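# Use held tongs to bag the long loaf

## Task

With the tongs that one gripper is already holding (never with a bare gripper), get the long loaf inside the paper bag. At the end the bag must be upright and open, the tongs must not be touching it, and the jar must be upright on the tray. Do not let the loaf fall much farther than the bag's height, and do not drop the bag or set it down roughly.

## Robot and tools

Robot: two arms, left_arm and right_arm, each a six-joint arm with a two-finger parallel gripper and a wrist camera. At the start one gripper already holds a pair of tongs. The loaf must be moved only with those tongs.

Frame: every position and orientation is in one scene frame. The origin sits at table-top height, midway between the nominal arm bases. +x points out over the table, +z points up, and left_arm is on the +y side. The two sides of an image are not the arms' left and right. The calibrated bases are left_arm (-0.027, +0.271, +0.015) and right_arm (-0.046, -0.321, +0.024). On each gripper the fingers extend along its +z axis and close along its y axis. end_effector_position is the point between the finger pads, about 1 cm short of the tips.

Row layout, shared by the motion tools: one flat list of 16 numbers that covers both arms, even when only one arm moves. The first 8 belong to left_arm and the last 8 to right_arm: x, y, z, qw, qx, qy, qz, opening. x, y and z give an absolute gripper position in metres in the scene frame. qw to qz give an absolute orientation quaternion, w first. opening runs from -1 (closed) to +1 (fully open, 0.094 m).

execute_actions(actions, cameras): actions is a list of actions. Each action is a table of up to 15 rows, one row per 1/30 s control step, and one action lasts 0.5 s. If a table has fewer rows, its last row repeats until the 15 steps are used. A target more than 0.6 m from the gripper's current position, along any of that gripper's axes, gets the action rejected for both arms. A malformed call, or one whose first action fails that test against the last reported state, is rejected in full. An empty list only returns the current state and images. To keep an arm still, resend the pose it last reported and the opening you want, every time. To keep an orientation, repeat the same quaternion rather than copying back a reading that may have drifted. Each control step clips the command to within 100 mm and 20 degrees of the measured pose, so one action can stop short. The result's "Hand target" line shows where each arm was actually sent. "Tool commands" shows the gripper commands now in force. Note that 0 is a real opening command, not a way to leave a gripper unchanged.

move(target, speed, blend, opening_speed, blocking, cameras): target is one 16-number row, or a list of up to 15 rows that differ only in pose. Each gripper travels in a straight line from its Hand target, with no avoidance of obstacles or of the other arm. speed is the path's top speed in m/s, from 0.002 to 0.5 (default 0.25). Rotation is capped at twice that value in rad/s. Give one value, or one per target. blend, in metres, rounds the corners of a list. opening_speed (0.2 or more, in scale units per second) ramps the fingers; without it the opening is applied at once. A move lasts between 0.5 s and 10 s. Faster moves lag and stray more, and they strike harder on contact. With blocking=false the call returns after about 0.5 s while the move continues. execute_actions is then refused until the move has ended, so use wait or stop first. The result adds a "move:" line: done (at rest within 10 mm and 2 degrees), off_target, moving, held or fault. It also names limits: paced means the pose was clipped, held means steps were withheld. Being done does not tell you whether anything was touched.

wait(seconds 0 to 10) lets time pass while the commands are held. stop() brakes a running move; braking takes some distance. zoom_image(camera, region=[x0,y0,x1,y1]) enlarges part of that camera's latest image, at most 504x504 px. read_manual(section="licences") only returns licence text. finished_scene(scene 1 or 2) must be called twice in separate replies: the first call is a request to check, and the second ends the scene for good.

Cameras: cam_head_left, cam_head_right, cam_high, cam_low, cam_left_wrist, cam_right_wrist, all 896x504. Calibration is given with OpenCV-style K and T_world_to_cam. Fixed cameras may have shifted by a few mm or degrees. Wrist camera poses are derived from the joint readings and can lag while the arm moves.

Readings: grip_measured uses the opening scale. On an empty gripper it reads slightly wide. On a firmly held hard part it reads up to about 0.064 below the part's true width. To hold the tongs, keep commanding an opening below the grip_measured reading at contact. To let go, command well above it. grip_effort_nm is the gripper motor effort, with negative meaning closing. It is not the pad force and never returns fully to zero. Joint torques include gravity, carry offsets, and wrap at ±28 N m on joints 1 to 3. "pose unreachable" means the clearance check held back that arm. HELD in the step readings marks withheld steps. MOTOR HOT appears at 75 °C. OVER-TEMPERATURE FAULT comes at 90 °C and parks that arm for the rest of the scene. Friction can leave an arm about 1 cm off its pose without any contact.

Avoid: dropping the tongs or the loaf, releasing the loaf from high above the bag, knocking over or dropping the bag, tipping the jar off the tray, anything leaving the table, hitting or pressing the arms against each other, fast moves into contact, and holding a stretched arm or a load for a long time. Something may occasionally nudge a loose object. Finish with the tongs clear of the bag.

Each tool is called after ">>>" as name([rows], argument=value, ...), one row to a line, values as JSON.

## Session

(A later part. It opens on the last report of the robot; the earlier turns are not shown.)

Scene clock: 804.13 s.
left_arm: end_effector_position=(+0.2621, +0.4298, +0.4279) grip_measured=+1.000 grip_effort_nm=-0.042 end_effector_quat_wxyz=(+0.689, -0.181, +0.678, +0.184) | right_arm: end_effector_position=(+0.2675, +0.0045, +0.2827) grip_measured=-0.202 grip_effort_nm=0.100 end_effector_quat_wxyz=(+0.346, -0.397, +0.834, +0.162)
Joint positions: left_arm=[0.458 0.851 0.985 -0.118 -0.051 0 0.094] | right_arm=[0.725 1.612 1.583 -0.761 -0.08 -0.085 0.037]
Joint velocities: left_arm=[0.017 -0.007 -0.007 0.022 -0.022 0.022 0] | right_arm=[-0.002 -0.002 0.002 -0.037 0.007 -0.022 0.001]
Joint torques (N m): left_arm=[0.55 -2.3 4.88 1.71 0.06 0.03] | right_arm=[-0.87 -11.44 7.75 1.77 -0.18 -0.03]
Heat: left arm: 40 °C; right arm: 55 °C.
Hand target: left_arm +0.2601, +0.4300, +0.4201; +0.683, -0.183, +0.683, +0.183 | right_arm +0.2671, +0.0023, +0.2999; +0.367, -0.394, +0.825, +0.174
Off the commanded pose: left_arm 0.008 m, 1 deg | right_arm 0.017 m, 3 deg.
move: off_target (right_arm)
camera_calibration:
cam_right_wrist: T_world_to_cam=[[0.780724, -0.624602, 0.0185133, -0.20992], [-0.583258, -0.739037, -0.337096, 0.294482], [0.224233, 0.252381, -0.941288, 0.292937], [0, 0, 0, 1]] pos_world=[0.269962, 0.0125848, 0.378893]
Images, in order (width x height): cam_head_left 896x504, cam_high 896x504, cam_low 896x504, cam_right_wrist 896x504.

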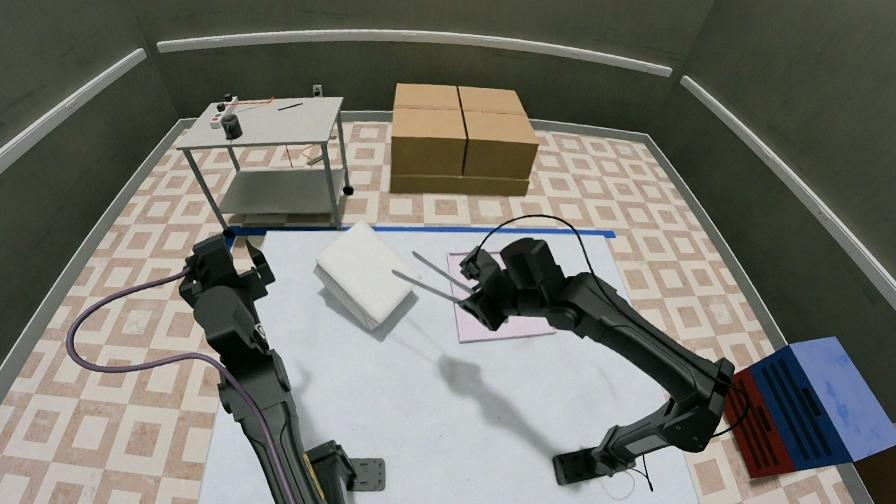

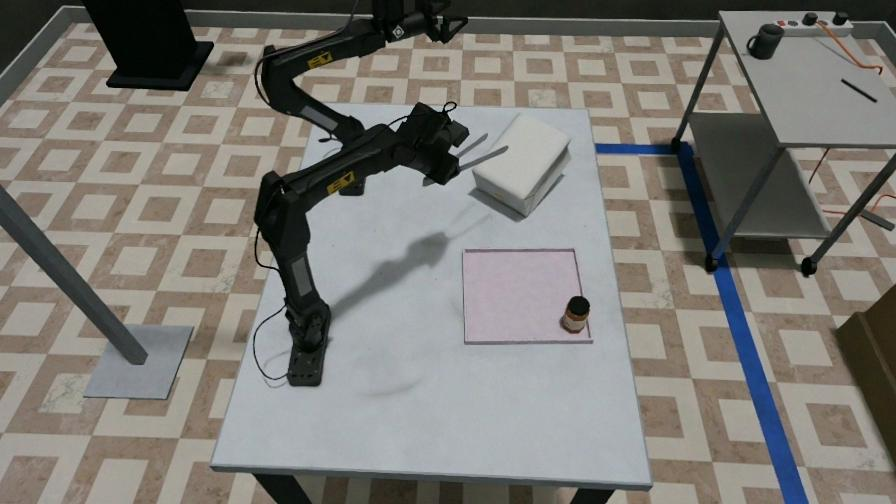

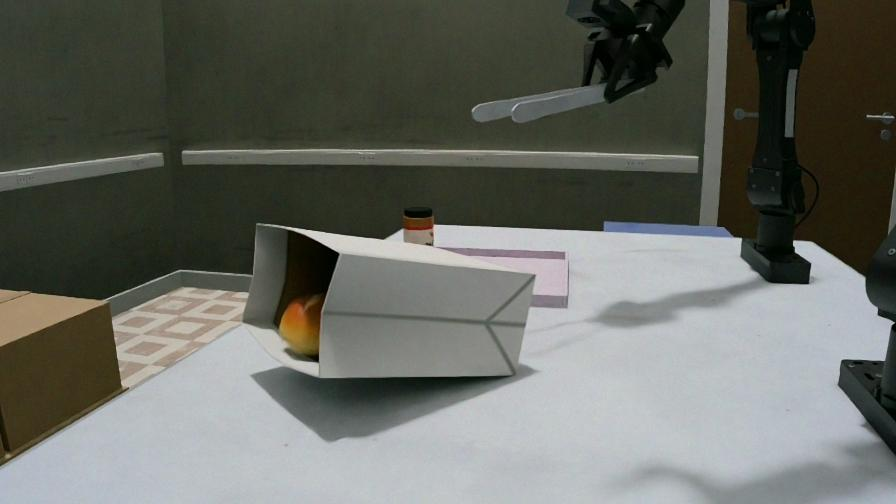

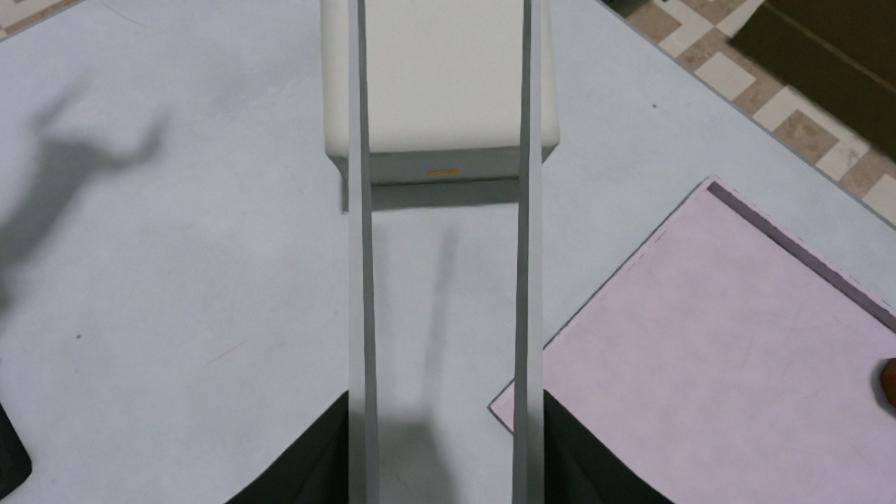

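>>> wait(seconds=0.5)

Scene clock: 820.30 s.
left_arm: end_effector_position=(+0.2621, +0.4298, +0.4279) grip_measured=+1.000 grip_effort_nm=-0.037 end_effector_quat_wxyz=(+0.689, -0.181, +0.678, +0.184) | right_arm: end_effector_position=(+0.2676, +0.0047, +0.2829) grip_measured=-0.202 grip_effort_nm=0.105 end_effector_quat_wxyz=(+0.346, -0.397, +0.834, +0.163)
Joint positions: left_arm=[0.458 0.851 0.985 -0.118 -0.051 0 0.094] | right_arm=[0.725 1.612 1.583 -0.76 -0.08 -0.085 0.037]
Joint velocities: left_arm=[-0.002 -0.002 -0.002 -0.007 -0.037 0.037 0] | right_arm=[0.002 -0.012 0.002 -0.022 0.022 -0.007 0]
Joint torques (N m): left_arm=[0.29 -2.14 4.62 1.71 0.06 0.02] | right_arm=[-0.85 -11.45 7.75 1.74 -0.17 -0.03]
Heat: left arm: 40 °C; right arm: 53 °C.
Hand target: left_arm +0.2601, +0.4300, +0.4201; +0.683, -0.183, +0.683, +0.183 | right_arm +0.2671, +0.0023, +0.2999; +0.367, -0.394, +0.824, +0.174
Tool commands: left_gripper/opening=+1.0 right_gripper/opening=-0.2
Off the commanded pose: left_arm 0.008 m, 1 deg | right_arm 0.017 m, 3 deg.
wait: 0.50 s; at rest from the start
camera_calibration:
cam_left_wrist: T_world_to_cam=[[0.52771, -0.849397, -0.0068161, 0.235498], [-0.358822, -0.21564, -0.908155, 0.613907], [0.769915, 0.481688, -0.418578, -0.13986], [0, 0, 0, 1]] pos_world=[0.203689, 0.399783, 0.500585]
cam_right_wrist: T_world_to_cam=[[0.78088, -0.624411, 0.0183876, -0.209888], [-0.582846, -0.738859, -0.338197, 0.294944], [0.22476, 0.253374, -0.940896, 0.292803], [0, 0, 0, 1]] pos_world=[0.269994, 0.0126766, 0.379106]

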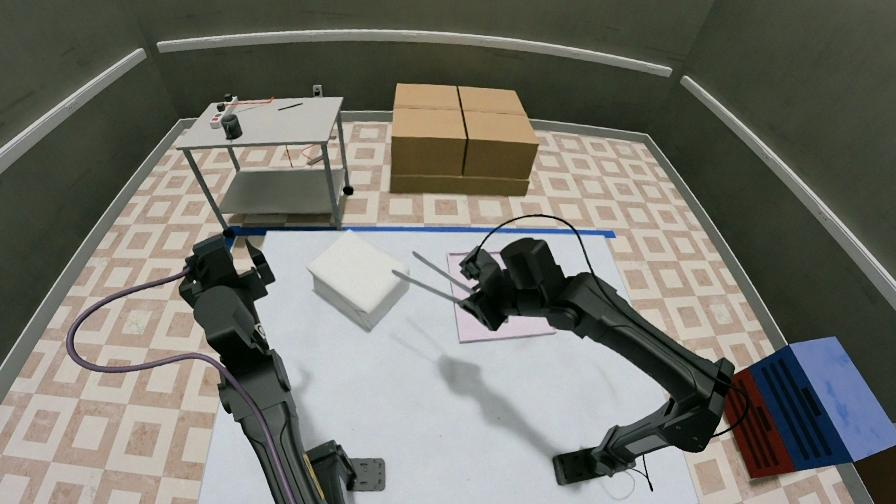

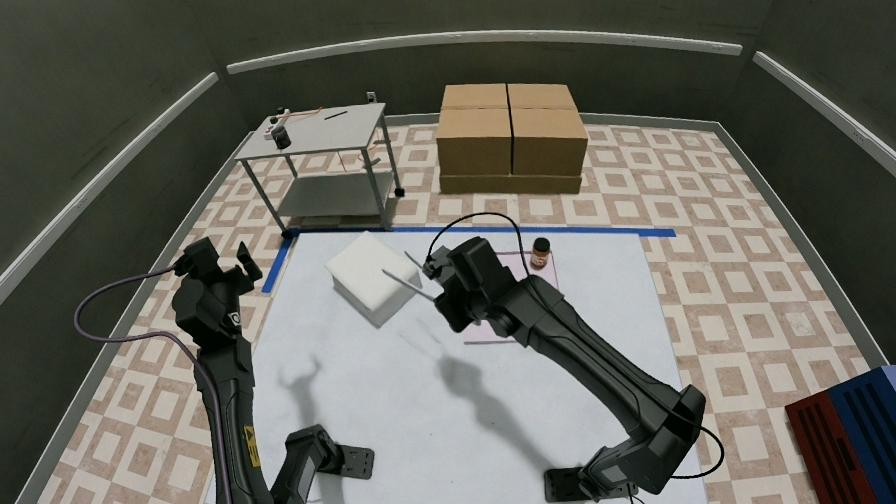

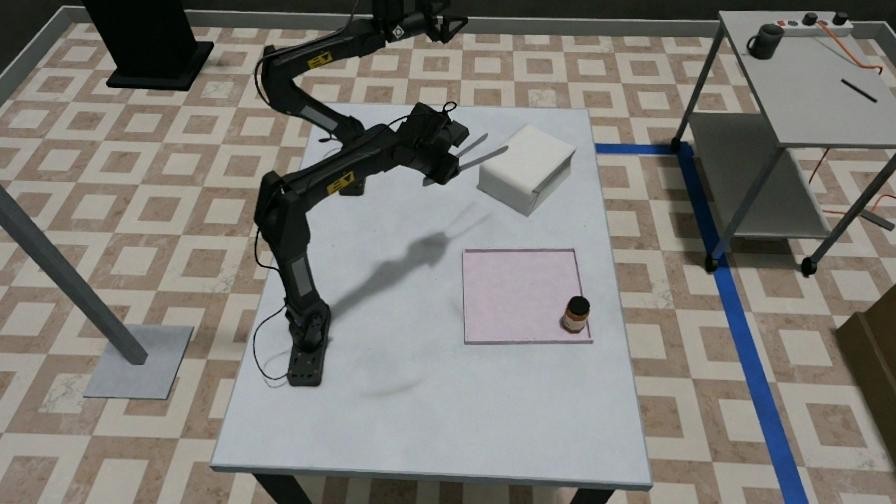

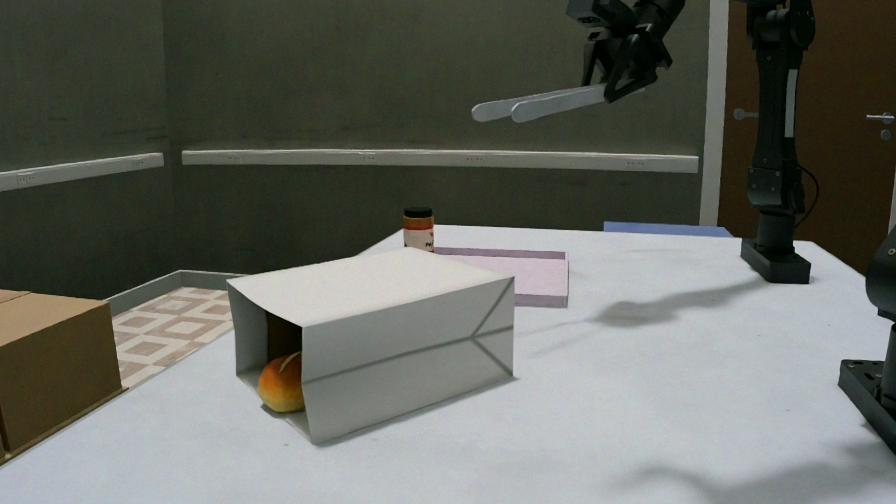

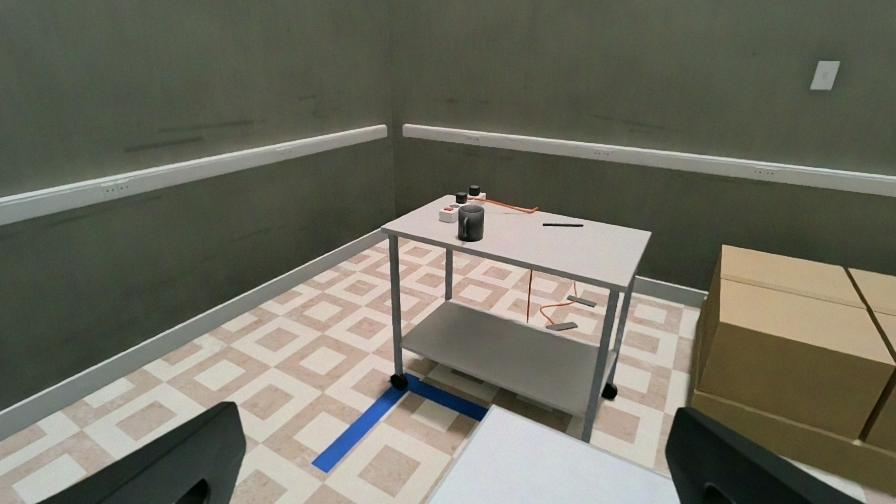

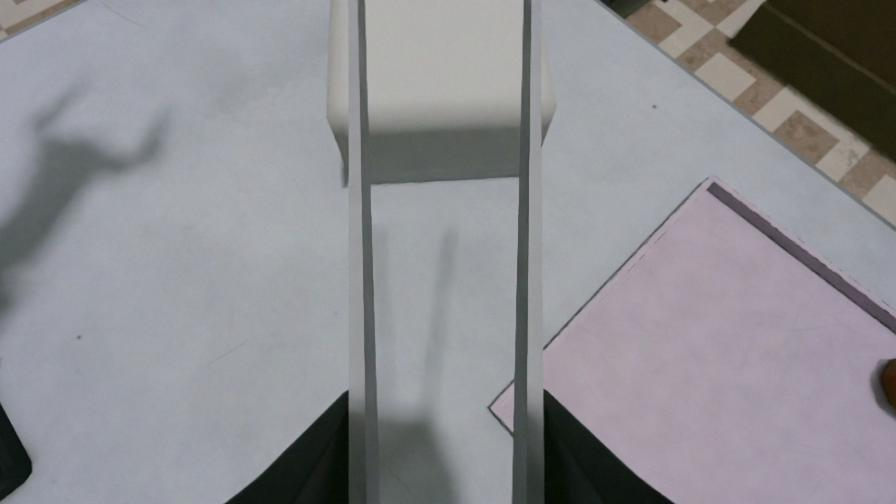

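>>> move([
  [0.26, 0.43, 0.42, 0.683, -0.183, 0.683, 0.183, 1.0, 0.266, 0.002, 0.38, 0.36708, -0.39315, 0.82427, 0.17509, -0.20],
  [0.26, 0.43, 0.42, 0.683, -0.183, 0.683, 0.183, 1.0, 0.28, -0.40, 0.30, 0.4378, 0.0191, 0.8982, -0.0392, -0.20],
], speed=0.15, blend=0.03, cameras=[])

Scene clock: 936.77 s.
left_arm: end_effector_position=(+0.2621, +0.4298, +0.4279) grip_measured=+1.000 grip_effort_nm=-0.037 end_effector_quat_wxyz=(+0.689, -0.181, +0.678, +0.184) | right_arm: end_effector_position=(+0.2833, -0.4025, +0.3015) grip_measured=-0.202 grip_effort_nm=0.110 end_effector_quat_wxyz=(+0.428, +0.024, +0.903, -0.040)
Joint positions: left_arm=[0.458 0.851 0.985 -0.118 -0.051 0 0.094] | right_arm=[-0.376 1.135 1.206 -0.765 -0.163 -0.199 0.037]
Joint velocities: left_arm=[-0.012 0.007 -0.012 0.007 0.007 0.022 0] | right_arm=[-0.012 -0.002 0.012 -0.022 -0.022 0.037 0.001]
Joint torques (N m): left_arm=[0.76 -2.11 4.64 1.65 0.06 0.04] | right_arm=[-0.69 -3.37 6.91 1.87 -0.23 -0.07]
Heat: left arm: 40 °C; right arm: 52 °C.
Hand target: left_arm +0.2601, +0.4300, +0.4201; +0.683, -0.183, +0.683, +0.183 | right_arm +0.2852, -0.4025, +0.3017; +0.435, +0.021, +0.899, -0.037
Off the commanded pose: left_arm 0.008 m, 1 deg | right_arm 0.004 m, 1 deg.
move: done
No camera images: "cameras" was empty.

>>> move(target=[0.34, 0.24, 0.36, 0.38268, 0, 0.92388, 0, 1.0, 0.285, -0.40, 0.30, 0.4378, 0.0191, 0.8982, -0.0392, -0.20], speed=0.2)

Scene clock: 948.73 s.
left_arm: end_effector_position=(+0.3383, +0.2439, +0.3553) grip_measured=+1.000 grip_effort_nm=-0.037 end_effector_quat_wxyz=(+0.382, +0.000, +0.924, +0.000) | right_arm: end_effector_position=(+0.2841, -0.4026, +0.2967) grip_measured=-0.202 grip_effort_nm=0.100 end_effector_quat_wxyz=(+0.427, +0.024, +0.903, -0.039)
Joint positions: left_arm=[-0.133 1.417 1.753 -1.126 -0.085 -0.085 0.094] | right_arm=[-0.376 1.135 1.188 -0.75 -0.164 -0.2 0.037]
Joint velocities: left_arm=[-0.017 -0.012 -0.012 -0.022 0.022 0.022 0] | right_arm=[-0.007 0.002 0.017 0.022 0.022 -0.022 -0.001]
Joint torques (N m): left_arm=[-0.47 -4.67 7.49 1.34 -0.04 -0.09] | right_arm=[0.58 -4.49 6.93 1.85 -0.11 -0.02]
Heat: left arm: 40 °C; right arm: 50 °C.
Hand target: left_arm +0.3396, +0.2416, +0.3598; +0.383, -0.003, +0.924, -0.005 | right_arm +0.2849, -0.4000, +0.3000; +0.438, +0.019, +0.898, -0.039
Off the commanded pose: left_arm 0.006 m, 0 deg | right_arm 0.004 m, 2 deg.
move: done
camera_calibration:
cam_left_wrist: T_world_to_cam=[[0.0188062, -0.999381, -0.0297262, 0.253791], [-0.944009, -0.00795374, -0.329824, 0.477014], [0.329383, 0.0342645, -0.943574, 0.305336], [0, 0, 0, 1]] pos_world=[0.34496, 0.246966, 0.452982]
cam_right_wrist: T_world_to_cam=[[-0.0695623, -0.995421, 0.0655538, -0.399115], [-0.902652, 0.0348301, -0.42896, 0.437546], [0.424712, -0.0890117, -0.900942, 0.198721], [0, 0, 0, 1]] pos_world=[0.282789, -0.394839, 0.39289]

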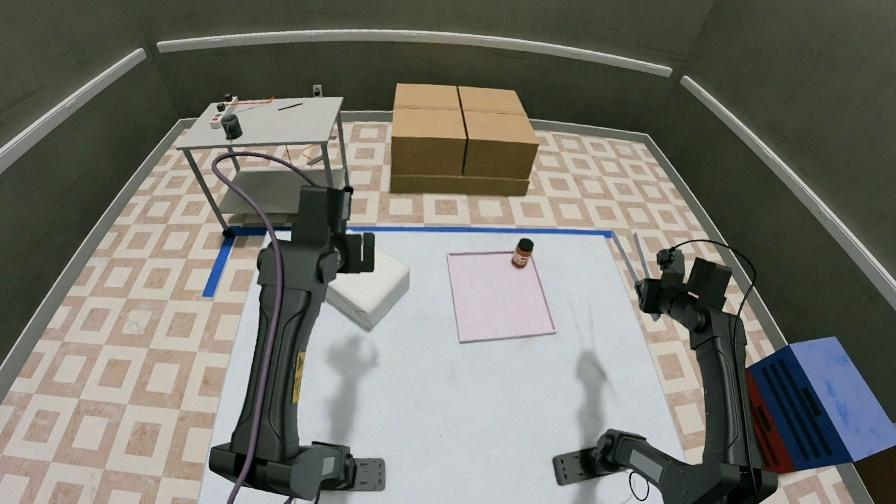

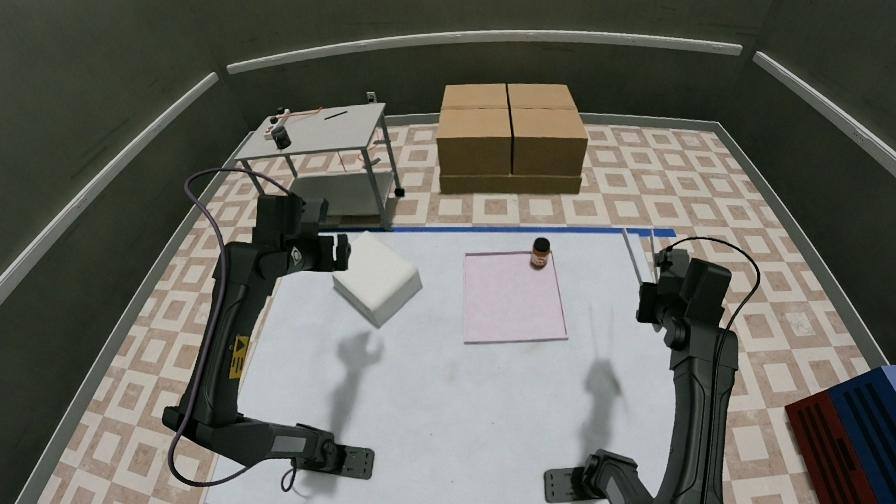

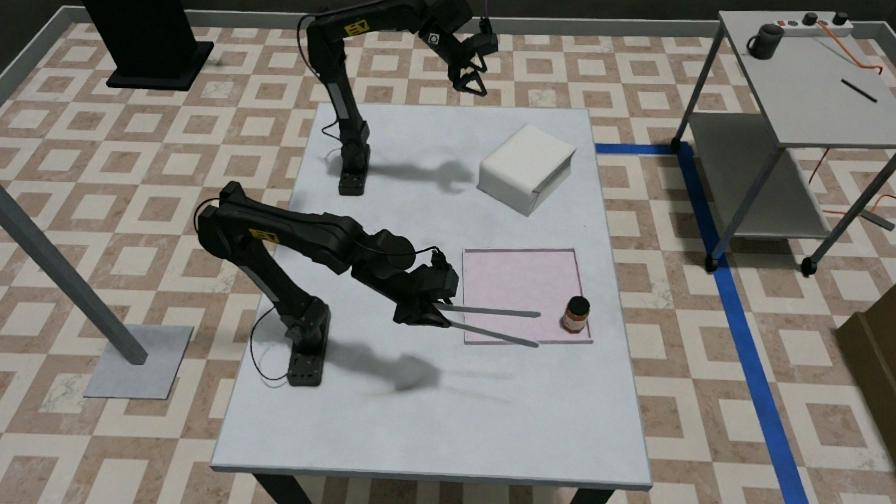

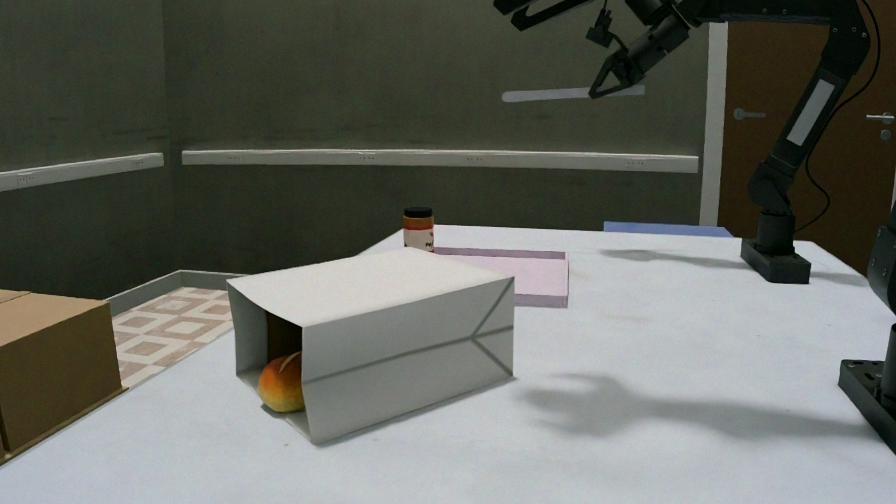

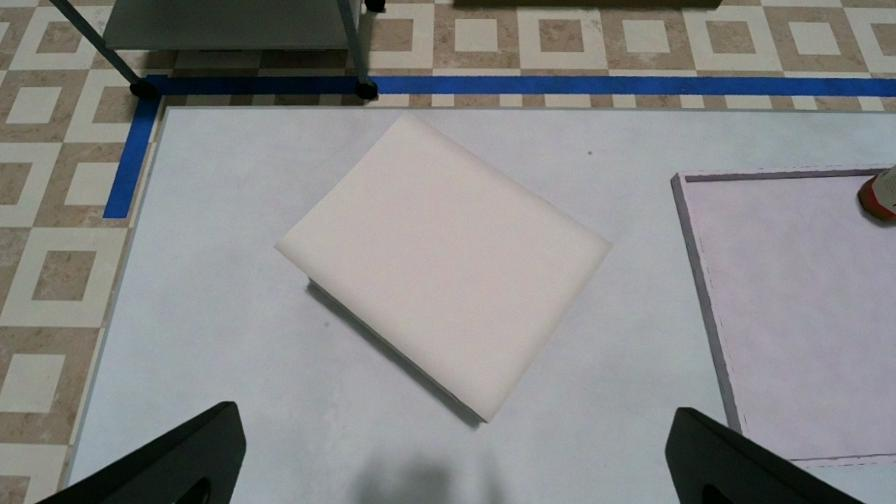

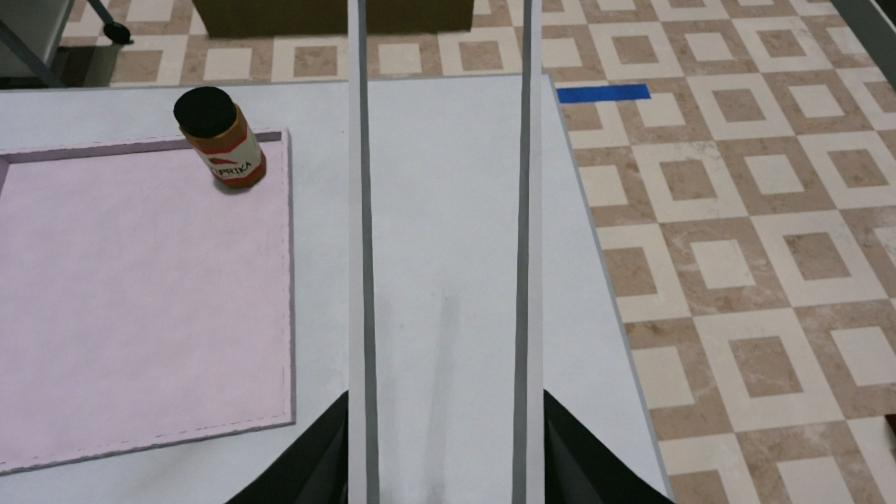

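>>> move([
  [0.29, 0.30, 0.25, 0.0151, -0.4999, 0.8659, 0.0087, -1.0, 0.285, -0.40, 0.30, 0.4378, 0.0191, 0.8982, -0.0392, -0.20],
  [0.29, 0.30, 0.085, 0.0151, -0.4999, 0.8659, 0.0087, -1.0, 0.285, -0.40, 0.30, 0.4378, 0.0191, 0.8982, -0.0392, -0.20],
], speed=[0.2, 0.1], cameras=["cam_left_wrist", "cam_low", "cam_head_right"])

Scene clock: 1059.17 s.
left_arm: end_effector_position=(+0.2936, +0.2971, +0.0967) grip_measured=-0.991 grip_effort_nm=-0.515 end_effector_quat_wxyz=(+0.024, -0.497, +0.867, -0.001) | right_arm: end_effector_position=(+0.2843, -0.4027, +0.2969) grip_measured=-0.202 grip_effort_nm=0.105 end_effector_quat_wxyz=(+0.427, +0.024, +0.903, -0.039)
Joint positions: left_arm=[0.052 1.734 1.299 -1.092 -0.02 -0.975 0] | right_arm=[-0.376 1.135 1.188 -0.748 -0.164 -0.2 0.037]
Joint velocities: left_arm=[0.002 -0.017 -0.007 -0.081 0.007 0.007 -0.001] | right_arm=[0.012 -0.017 -0.002 0.022 0.022 -0.007 0.001]
Joint torques (N m): left_arm=[0.53 -7.19 3.97 0.55 0 -0.07] | right_arm=[0.58 -4.45 6.95 1.83 -0.11 -0.02]
Heat: left arm: 38 °C; right arm: 51 °C.
Hand target: left_arm +0.2913, +0.2991, +0.0865; +0.015, -0.504, +0.864, +0.005 | right_arm +0.2850, -0.4000, +0.3001; +0.438, +0.019, +0.898, -0.039
Off the commanded pose: left_arm 0.013 m, 2 deg | right_arm 0.004 m, 1 deg.
move: off_target (left_arm)
camera_calibration:
cam_left_wrist: T_world_to_cam=[[0.85916, -0.511638, -0.00841668, -0.0935826], [-0.46716, -0.790971, 0.395129, 0.372517], [-0.20882, -0.335547, -0.918587, 0.339759], [0, 0, 0, 1]] pos_world=[0.325376, 0.360775, 0.164118]
Images, in order (width x height): cam_head_right 896x504, cam_low 896x504, cam_left_wrist 896x504.

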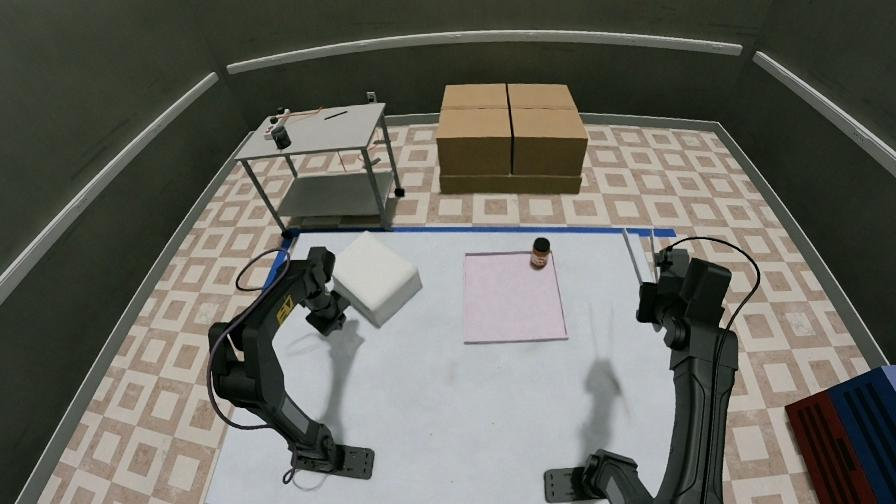

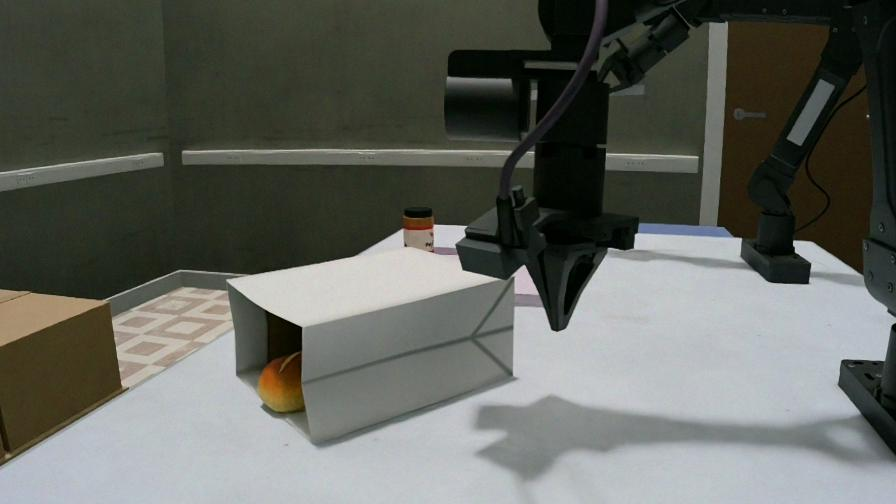

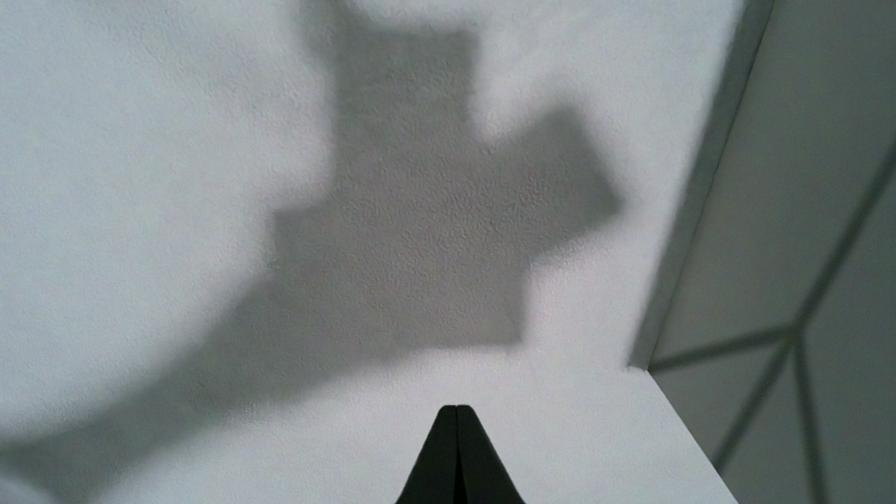

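>>> move([
  [0.292, 0.299, 0.052, 0.0151, -0.4999, 0.8659, 0.0087, -1.0, 0.285, -0.40, 0.30, 0.4378, 0.0191, 0.8982, -0.0392, -0.20],
  [0.355, 0.23, 0.052, 0.0151, -0.4999, 0.8659, 0.0087, -1.0, 0.285, -0.40, 0.30, 0.4378, 0.0191, 0.8982, -0.0392, -0.20],
], speed=[0.08, 0.05], cameras=["cam_left_wrist", "cam_low", "cam_head_right", "cam_high"])

Scene clock: 1068.47 s.
left_arm: end_effector_position=(+0.3524, +0.2310, +0.0564) grip_measured=-0.991 grip_effort_nm=-0.515 end_effector_quat_wxyz=(+0.018, -0.498, +0.867, +0.000) | right_arm: end_effector_position=(+0.2843, -0.4027, +0.2969) grip_measured=-0.202 grip_effort_nm=0.105 end_effector_quat_wxyz=(+0.427, +0.024, +0.903, -0.039)
Joint positions: left_arm=[-0.133 2.005 1.492 -1.029 -0.021 -1.161 0] | right_arm=[-0.376 1.135 1.188 -0.748 -0.164 -0.2 0.037]
Joint velocities: left_arm=[0.002 -0.017 0.022 0.007 -0.007 0.022 -0.001] | right_arm=[-0.012 0.002 0.002 0.051 -0.007 -0.007 0]
Joint torques (N m): left_arm=[-0.35 -9.11 7.12 0.21 -0.15 -0.04] | right_arm=[0.58 -4.45 6.95 1.83 -0.11 -0.02]
Heat: left arm: 37 °C; right arm: 51 °C.
Hand target: left_arm +0.3554, +0.2309, +0.0521; +0.014, -0.500, +0.866, +0.009 | right_arm +0.2849, -0.4000, +0.3000; +0.437, +0.019, +0.898, -0.039
Off the commanded pose: left_arm 0.005 m, 1 deg | right_arm 0.004 m, 1 deg.
move: done
camera_calibration:
cam_left_wrist: T_world_to_cam=[[0.859734, -0.510512, -0.0153434, -0.178413], [-0.461454, -0.789292, 0.405066, 0.36064], [-0.218901, -0.341169, -0.914159, 0.297376], [0, 0, 0, 1]] pos_world=[0.384902, 0.295024, 0.123029]
Images, in order (width x height): cam_head_right 896x504, cam_high 896x504, cam_low 896x504, cam_left_wrist 896x504.

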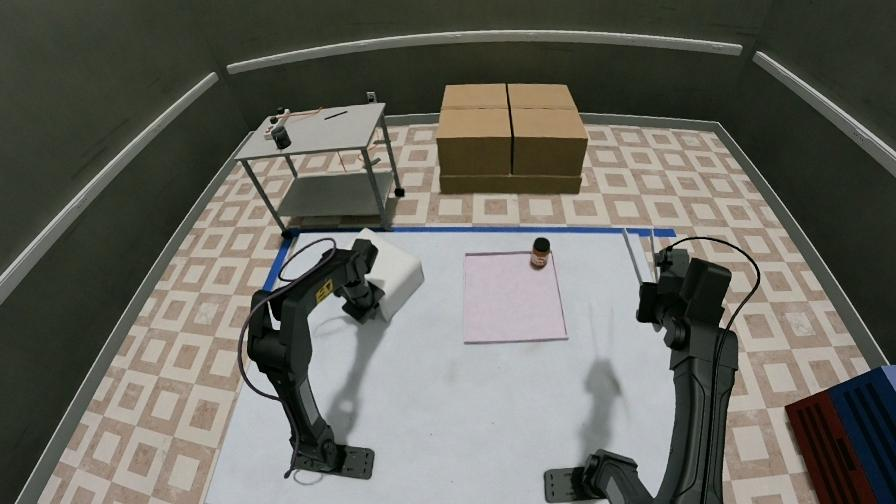

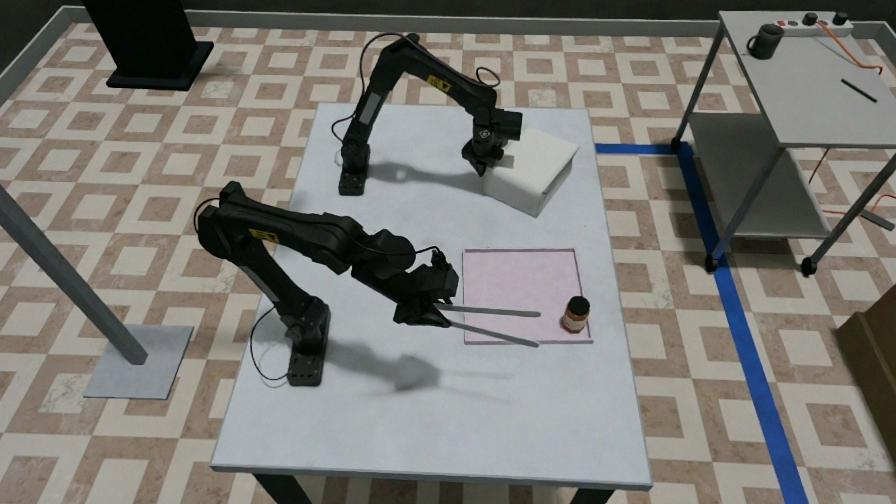

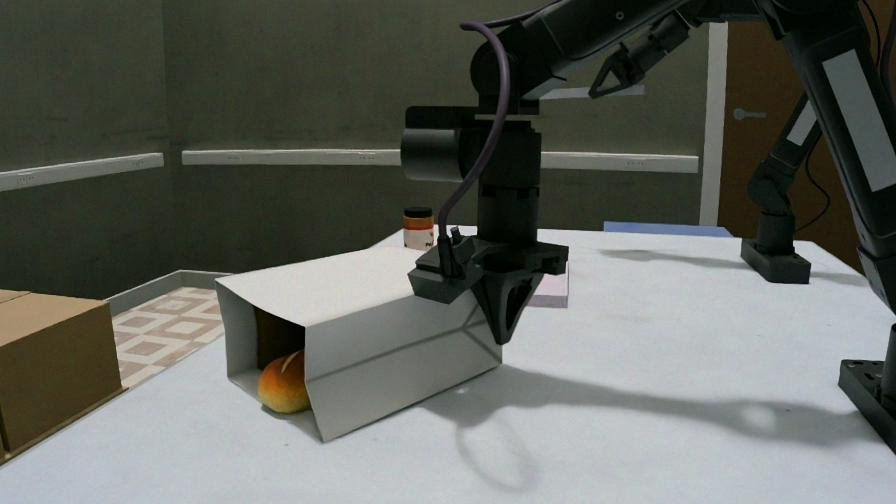

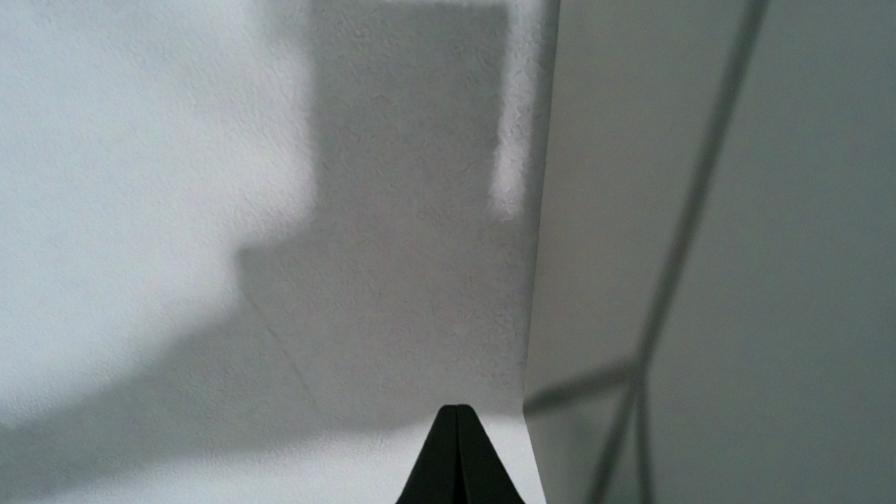

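>>> move(target=[0.40, 0.175, 0.052, 0.0151, -0.4999, 0.8659, 0.0087, -1.0, 0.285, -0.40, 0.30, 0.4378, 0.0191, 0.8982, -0.0392, -0.20], speed=0.05, cameras=["cam_left_wrist", "cam_low", "cam_head_right", "cam_high"])

Scene clock: 1087.30 s.
left_arm: end_effector_position=(+0.3980, +0.1761, +0.0599) grip_measured=-0.991 grip_effort_nm=-0.515 end_effector_quat_wxyz=(+0.019, -0.498, +0.867, -0.002) | right_arm: end_effector_position=(+0.2844, -0.4027, +0.2970) grip_measured=-0.202 grip_effort_nm=0.095 end_effector_quat_wxyz=(+0.428, +0.024, +0.903, -0.039)
Joint positions: left_arm=[-0.246 2.212 1.827 -1.154 -0.023 -1.274 0] | right_arm=[-0.376 1.135 1.188 -0.748 -0.164 -0.2 0.037]
Joint velocities: left_arm=[0.002 -0.012 0.012 0.037 0.037 0.051 0] | right_arm=[0.012 -0.002 -0.027 0.022 -0.037 -0.007 0]
Joint torques (N m): left_arm=[-0.44 -10.81 7.24 0.26 -0.12 -0.07] | right_arm=[0.57 -4.45 6.95 1.83 -0.11 -0.02]
Heat: left arm: 37 °C; right arm: 51 °C.
Hand target: left_arm +0.4001, +0.1758, +0.0523; +0.015, -0.500, +0.866, +0.009 | right_arm +0.2850, -0.4000, +0.3001; +0.438, +0.019, +0.898, -0.039
Off the commanded pose: left_arm 0.008 m, 1 deg | right_arm 0.004 m, 1 deg.
move: done
camera_calibration:
cam_left_wrist: T_world_to_cam=[[0.859776, -0.51056, -0.0106831, -0.245853], [-0.463117, -0.788357, 0.404988, 0.337494], [-0.215193, -0.343252, -0.914259, 0.290717], [0, 0, 0, 1]] pos_world=[0.430238, 0.240332, 0.126483]
Images, in order (width x height): cam_head_right 896x504, cam_high 896x504, cam_low 896x504, cam_left_wrist 896x504.

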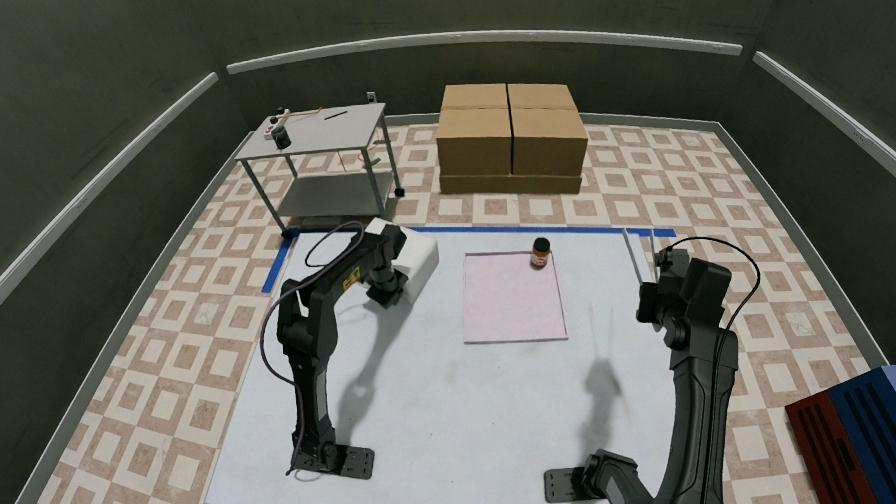

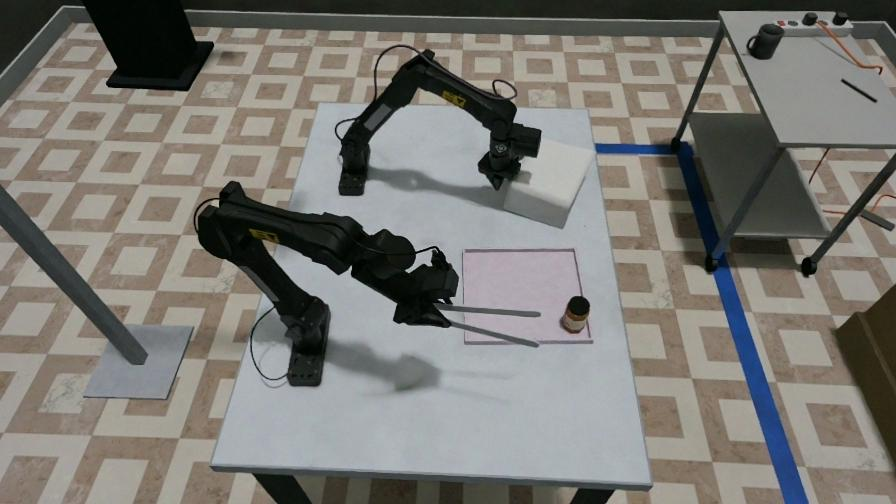

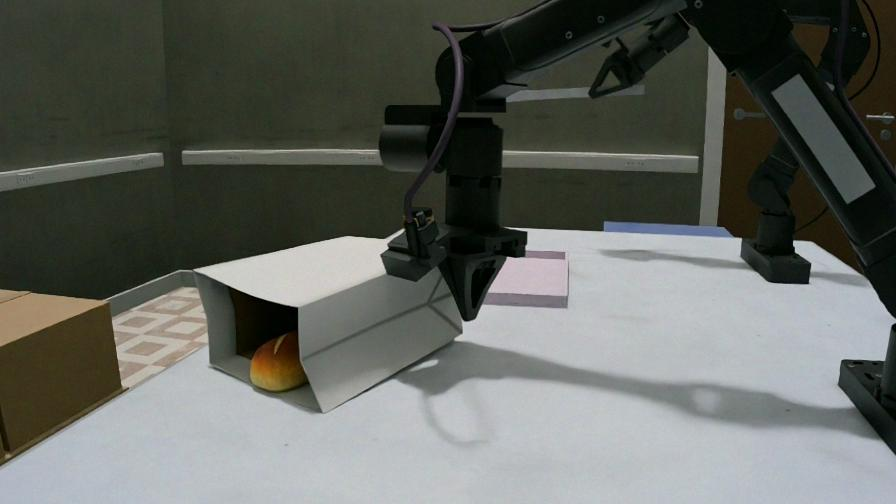

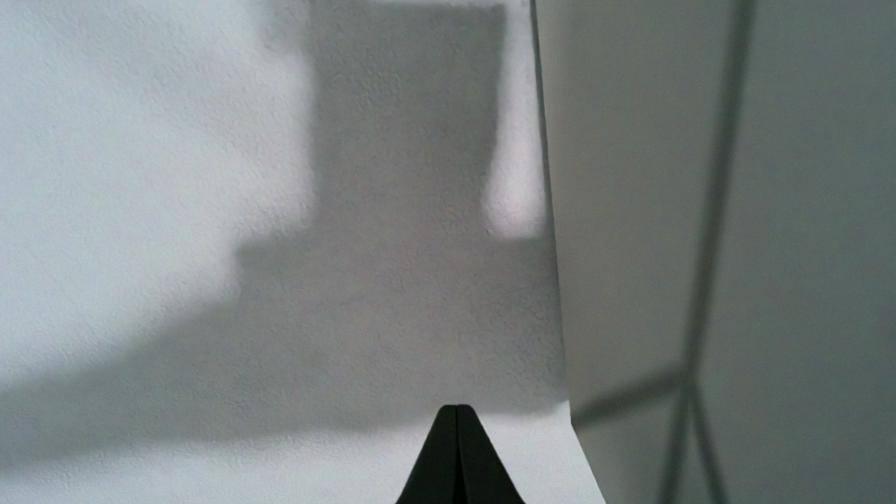

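>>> move([
  [0.365, 0.19, 0.052, 0.0151, -0.4999, 0.8659, 0.0087, -1.0, 0.285, -0.40, 0.30, 0.4378, 0.0191, 0.8982, -0.0392, -0.20],
  [0.35, 0.20, 0.20, 0.2, -0.35, 0.90, 0.06, -1.0, 0.285, -0.40, 0.30, 0.4378, 0.0191, 0.8982, -0.0392, -0.20],
  [0.38, 0.24, 0.36, 0.38268, 0, 0.92388, 0, -1.0, 0.285, -0.40, 0.30, 0.4378, 0.0191, 0.8982, -0.0392, -0.20],
], speed=[0.08, 0.15, 0.2], blend=[0.01, 0.04, 0], cameras=["cam_left_wrist", "cam_low", "cam_head_right", "cam_high"])

Scene clock: 1147.57 s.
left_arm: end_effector_position=(+0.3799, +0.2382, +0.3351) grip_measured=-0.991 grip_effort_nm=-0.515 end_effector_quat_wxyz=(+0.354, +0.004, +0.935, +0.004) | right_arm: end_effector_position=(+0.2844, -0.4027, +0.2971) grip_measured=-0.202 grip_effort_nm=0.110 end_effector_quat_wxyz=(+0.428, +0.024, +0.903, -0.039)
Joint positions: left_arm=[-0.135 1.588 1.864 -1.126 -0.085 -0.081 0] | right_arm=[-0.376 1.135 1.188 -0.747 -0.164 -0.2 0.037]
Joint velocities: left_arm=[-0.007 0.002 -0.017 0.051 0.022 0.007 -0.001] | right_arm=[-0.002 0.012 -0.002 0.066 0.037 -0.081 0]
Joint torques (N m): left_arm=[0.51 -10.22 7.71 1.45 0.01 0.13] | right_arm=[0.58 -4.46 6.95 1.83 -0.11 -0.02]
Heat: left arm: 40 °C; right arm: 51 °C.
Hand target: left_arm +0.3771, +0.2398, +0.3583; +0.384, +0.005, +0.923, +0.001 | right_arm +0.2849, -0.4000, +0.3000; +0.438, +0.019, +0.898, -0.039
Off the commanded pose: left_arm 0.025 m, 4 deg | right_arm 0.004 m, 1 deg.
move: off_target (left_arm)
camera_calibration:
cam_left_wrist: T_world_to_cam=[[0.0123048, -0.999115, -0.0402261, 0.252574], [-0.962067, -0.000864666, -0.272811, 0.495645], [0.272535, 0.0420571, -0.961226, 0.29843], [0, 0, 0, 1]] pos_world=[0.392404, 0.240228, 0.432237]
Images, in order (width x height): cam_head_right 896x504, cam_high 896x504, cam_low 896x504, cam_left_wrist 896x504.

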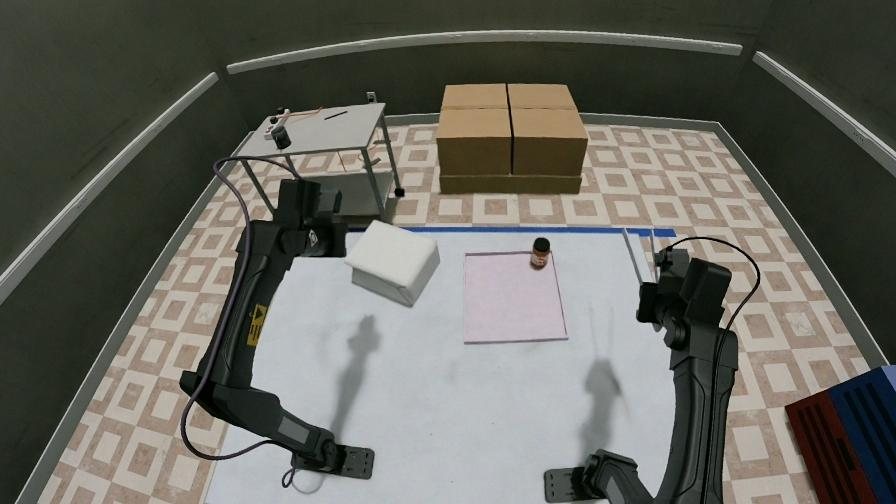

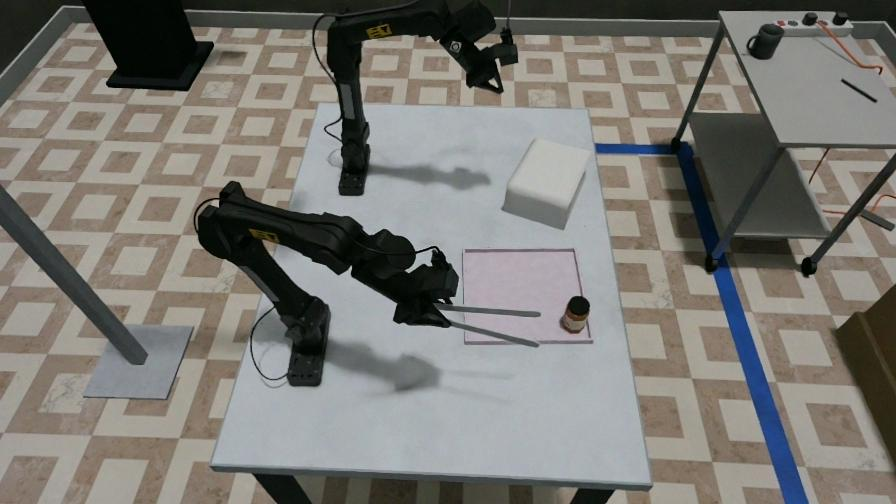

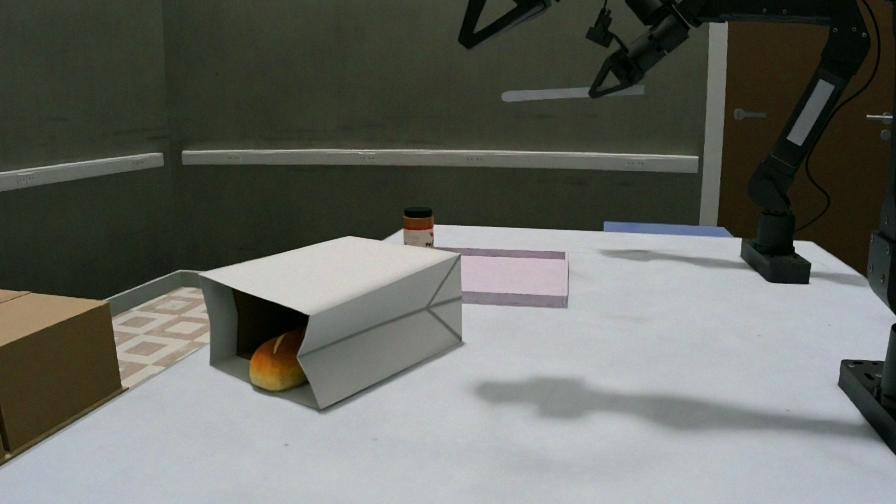

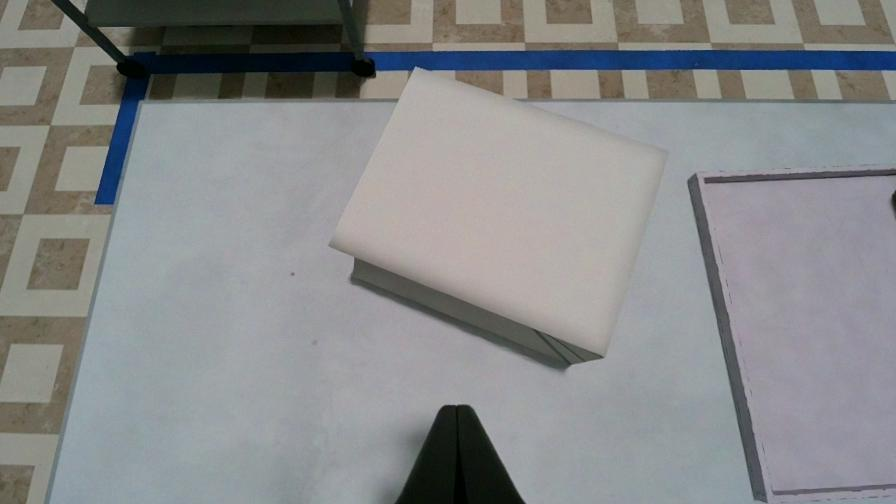

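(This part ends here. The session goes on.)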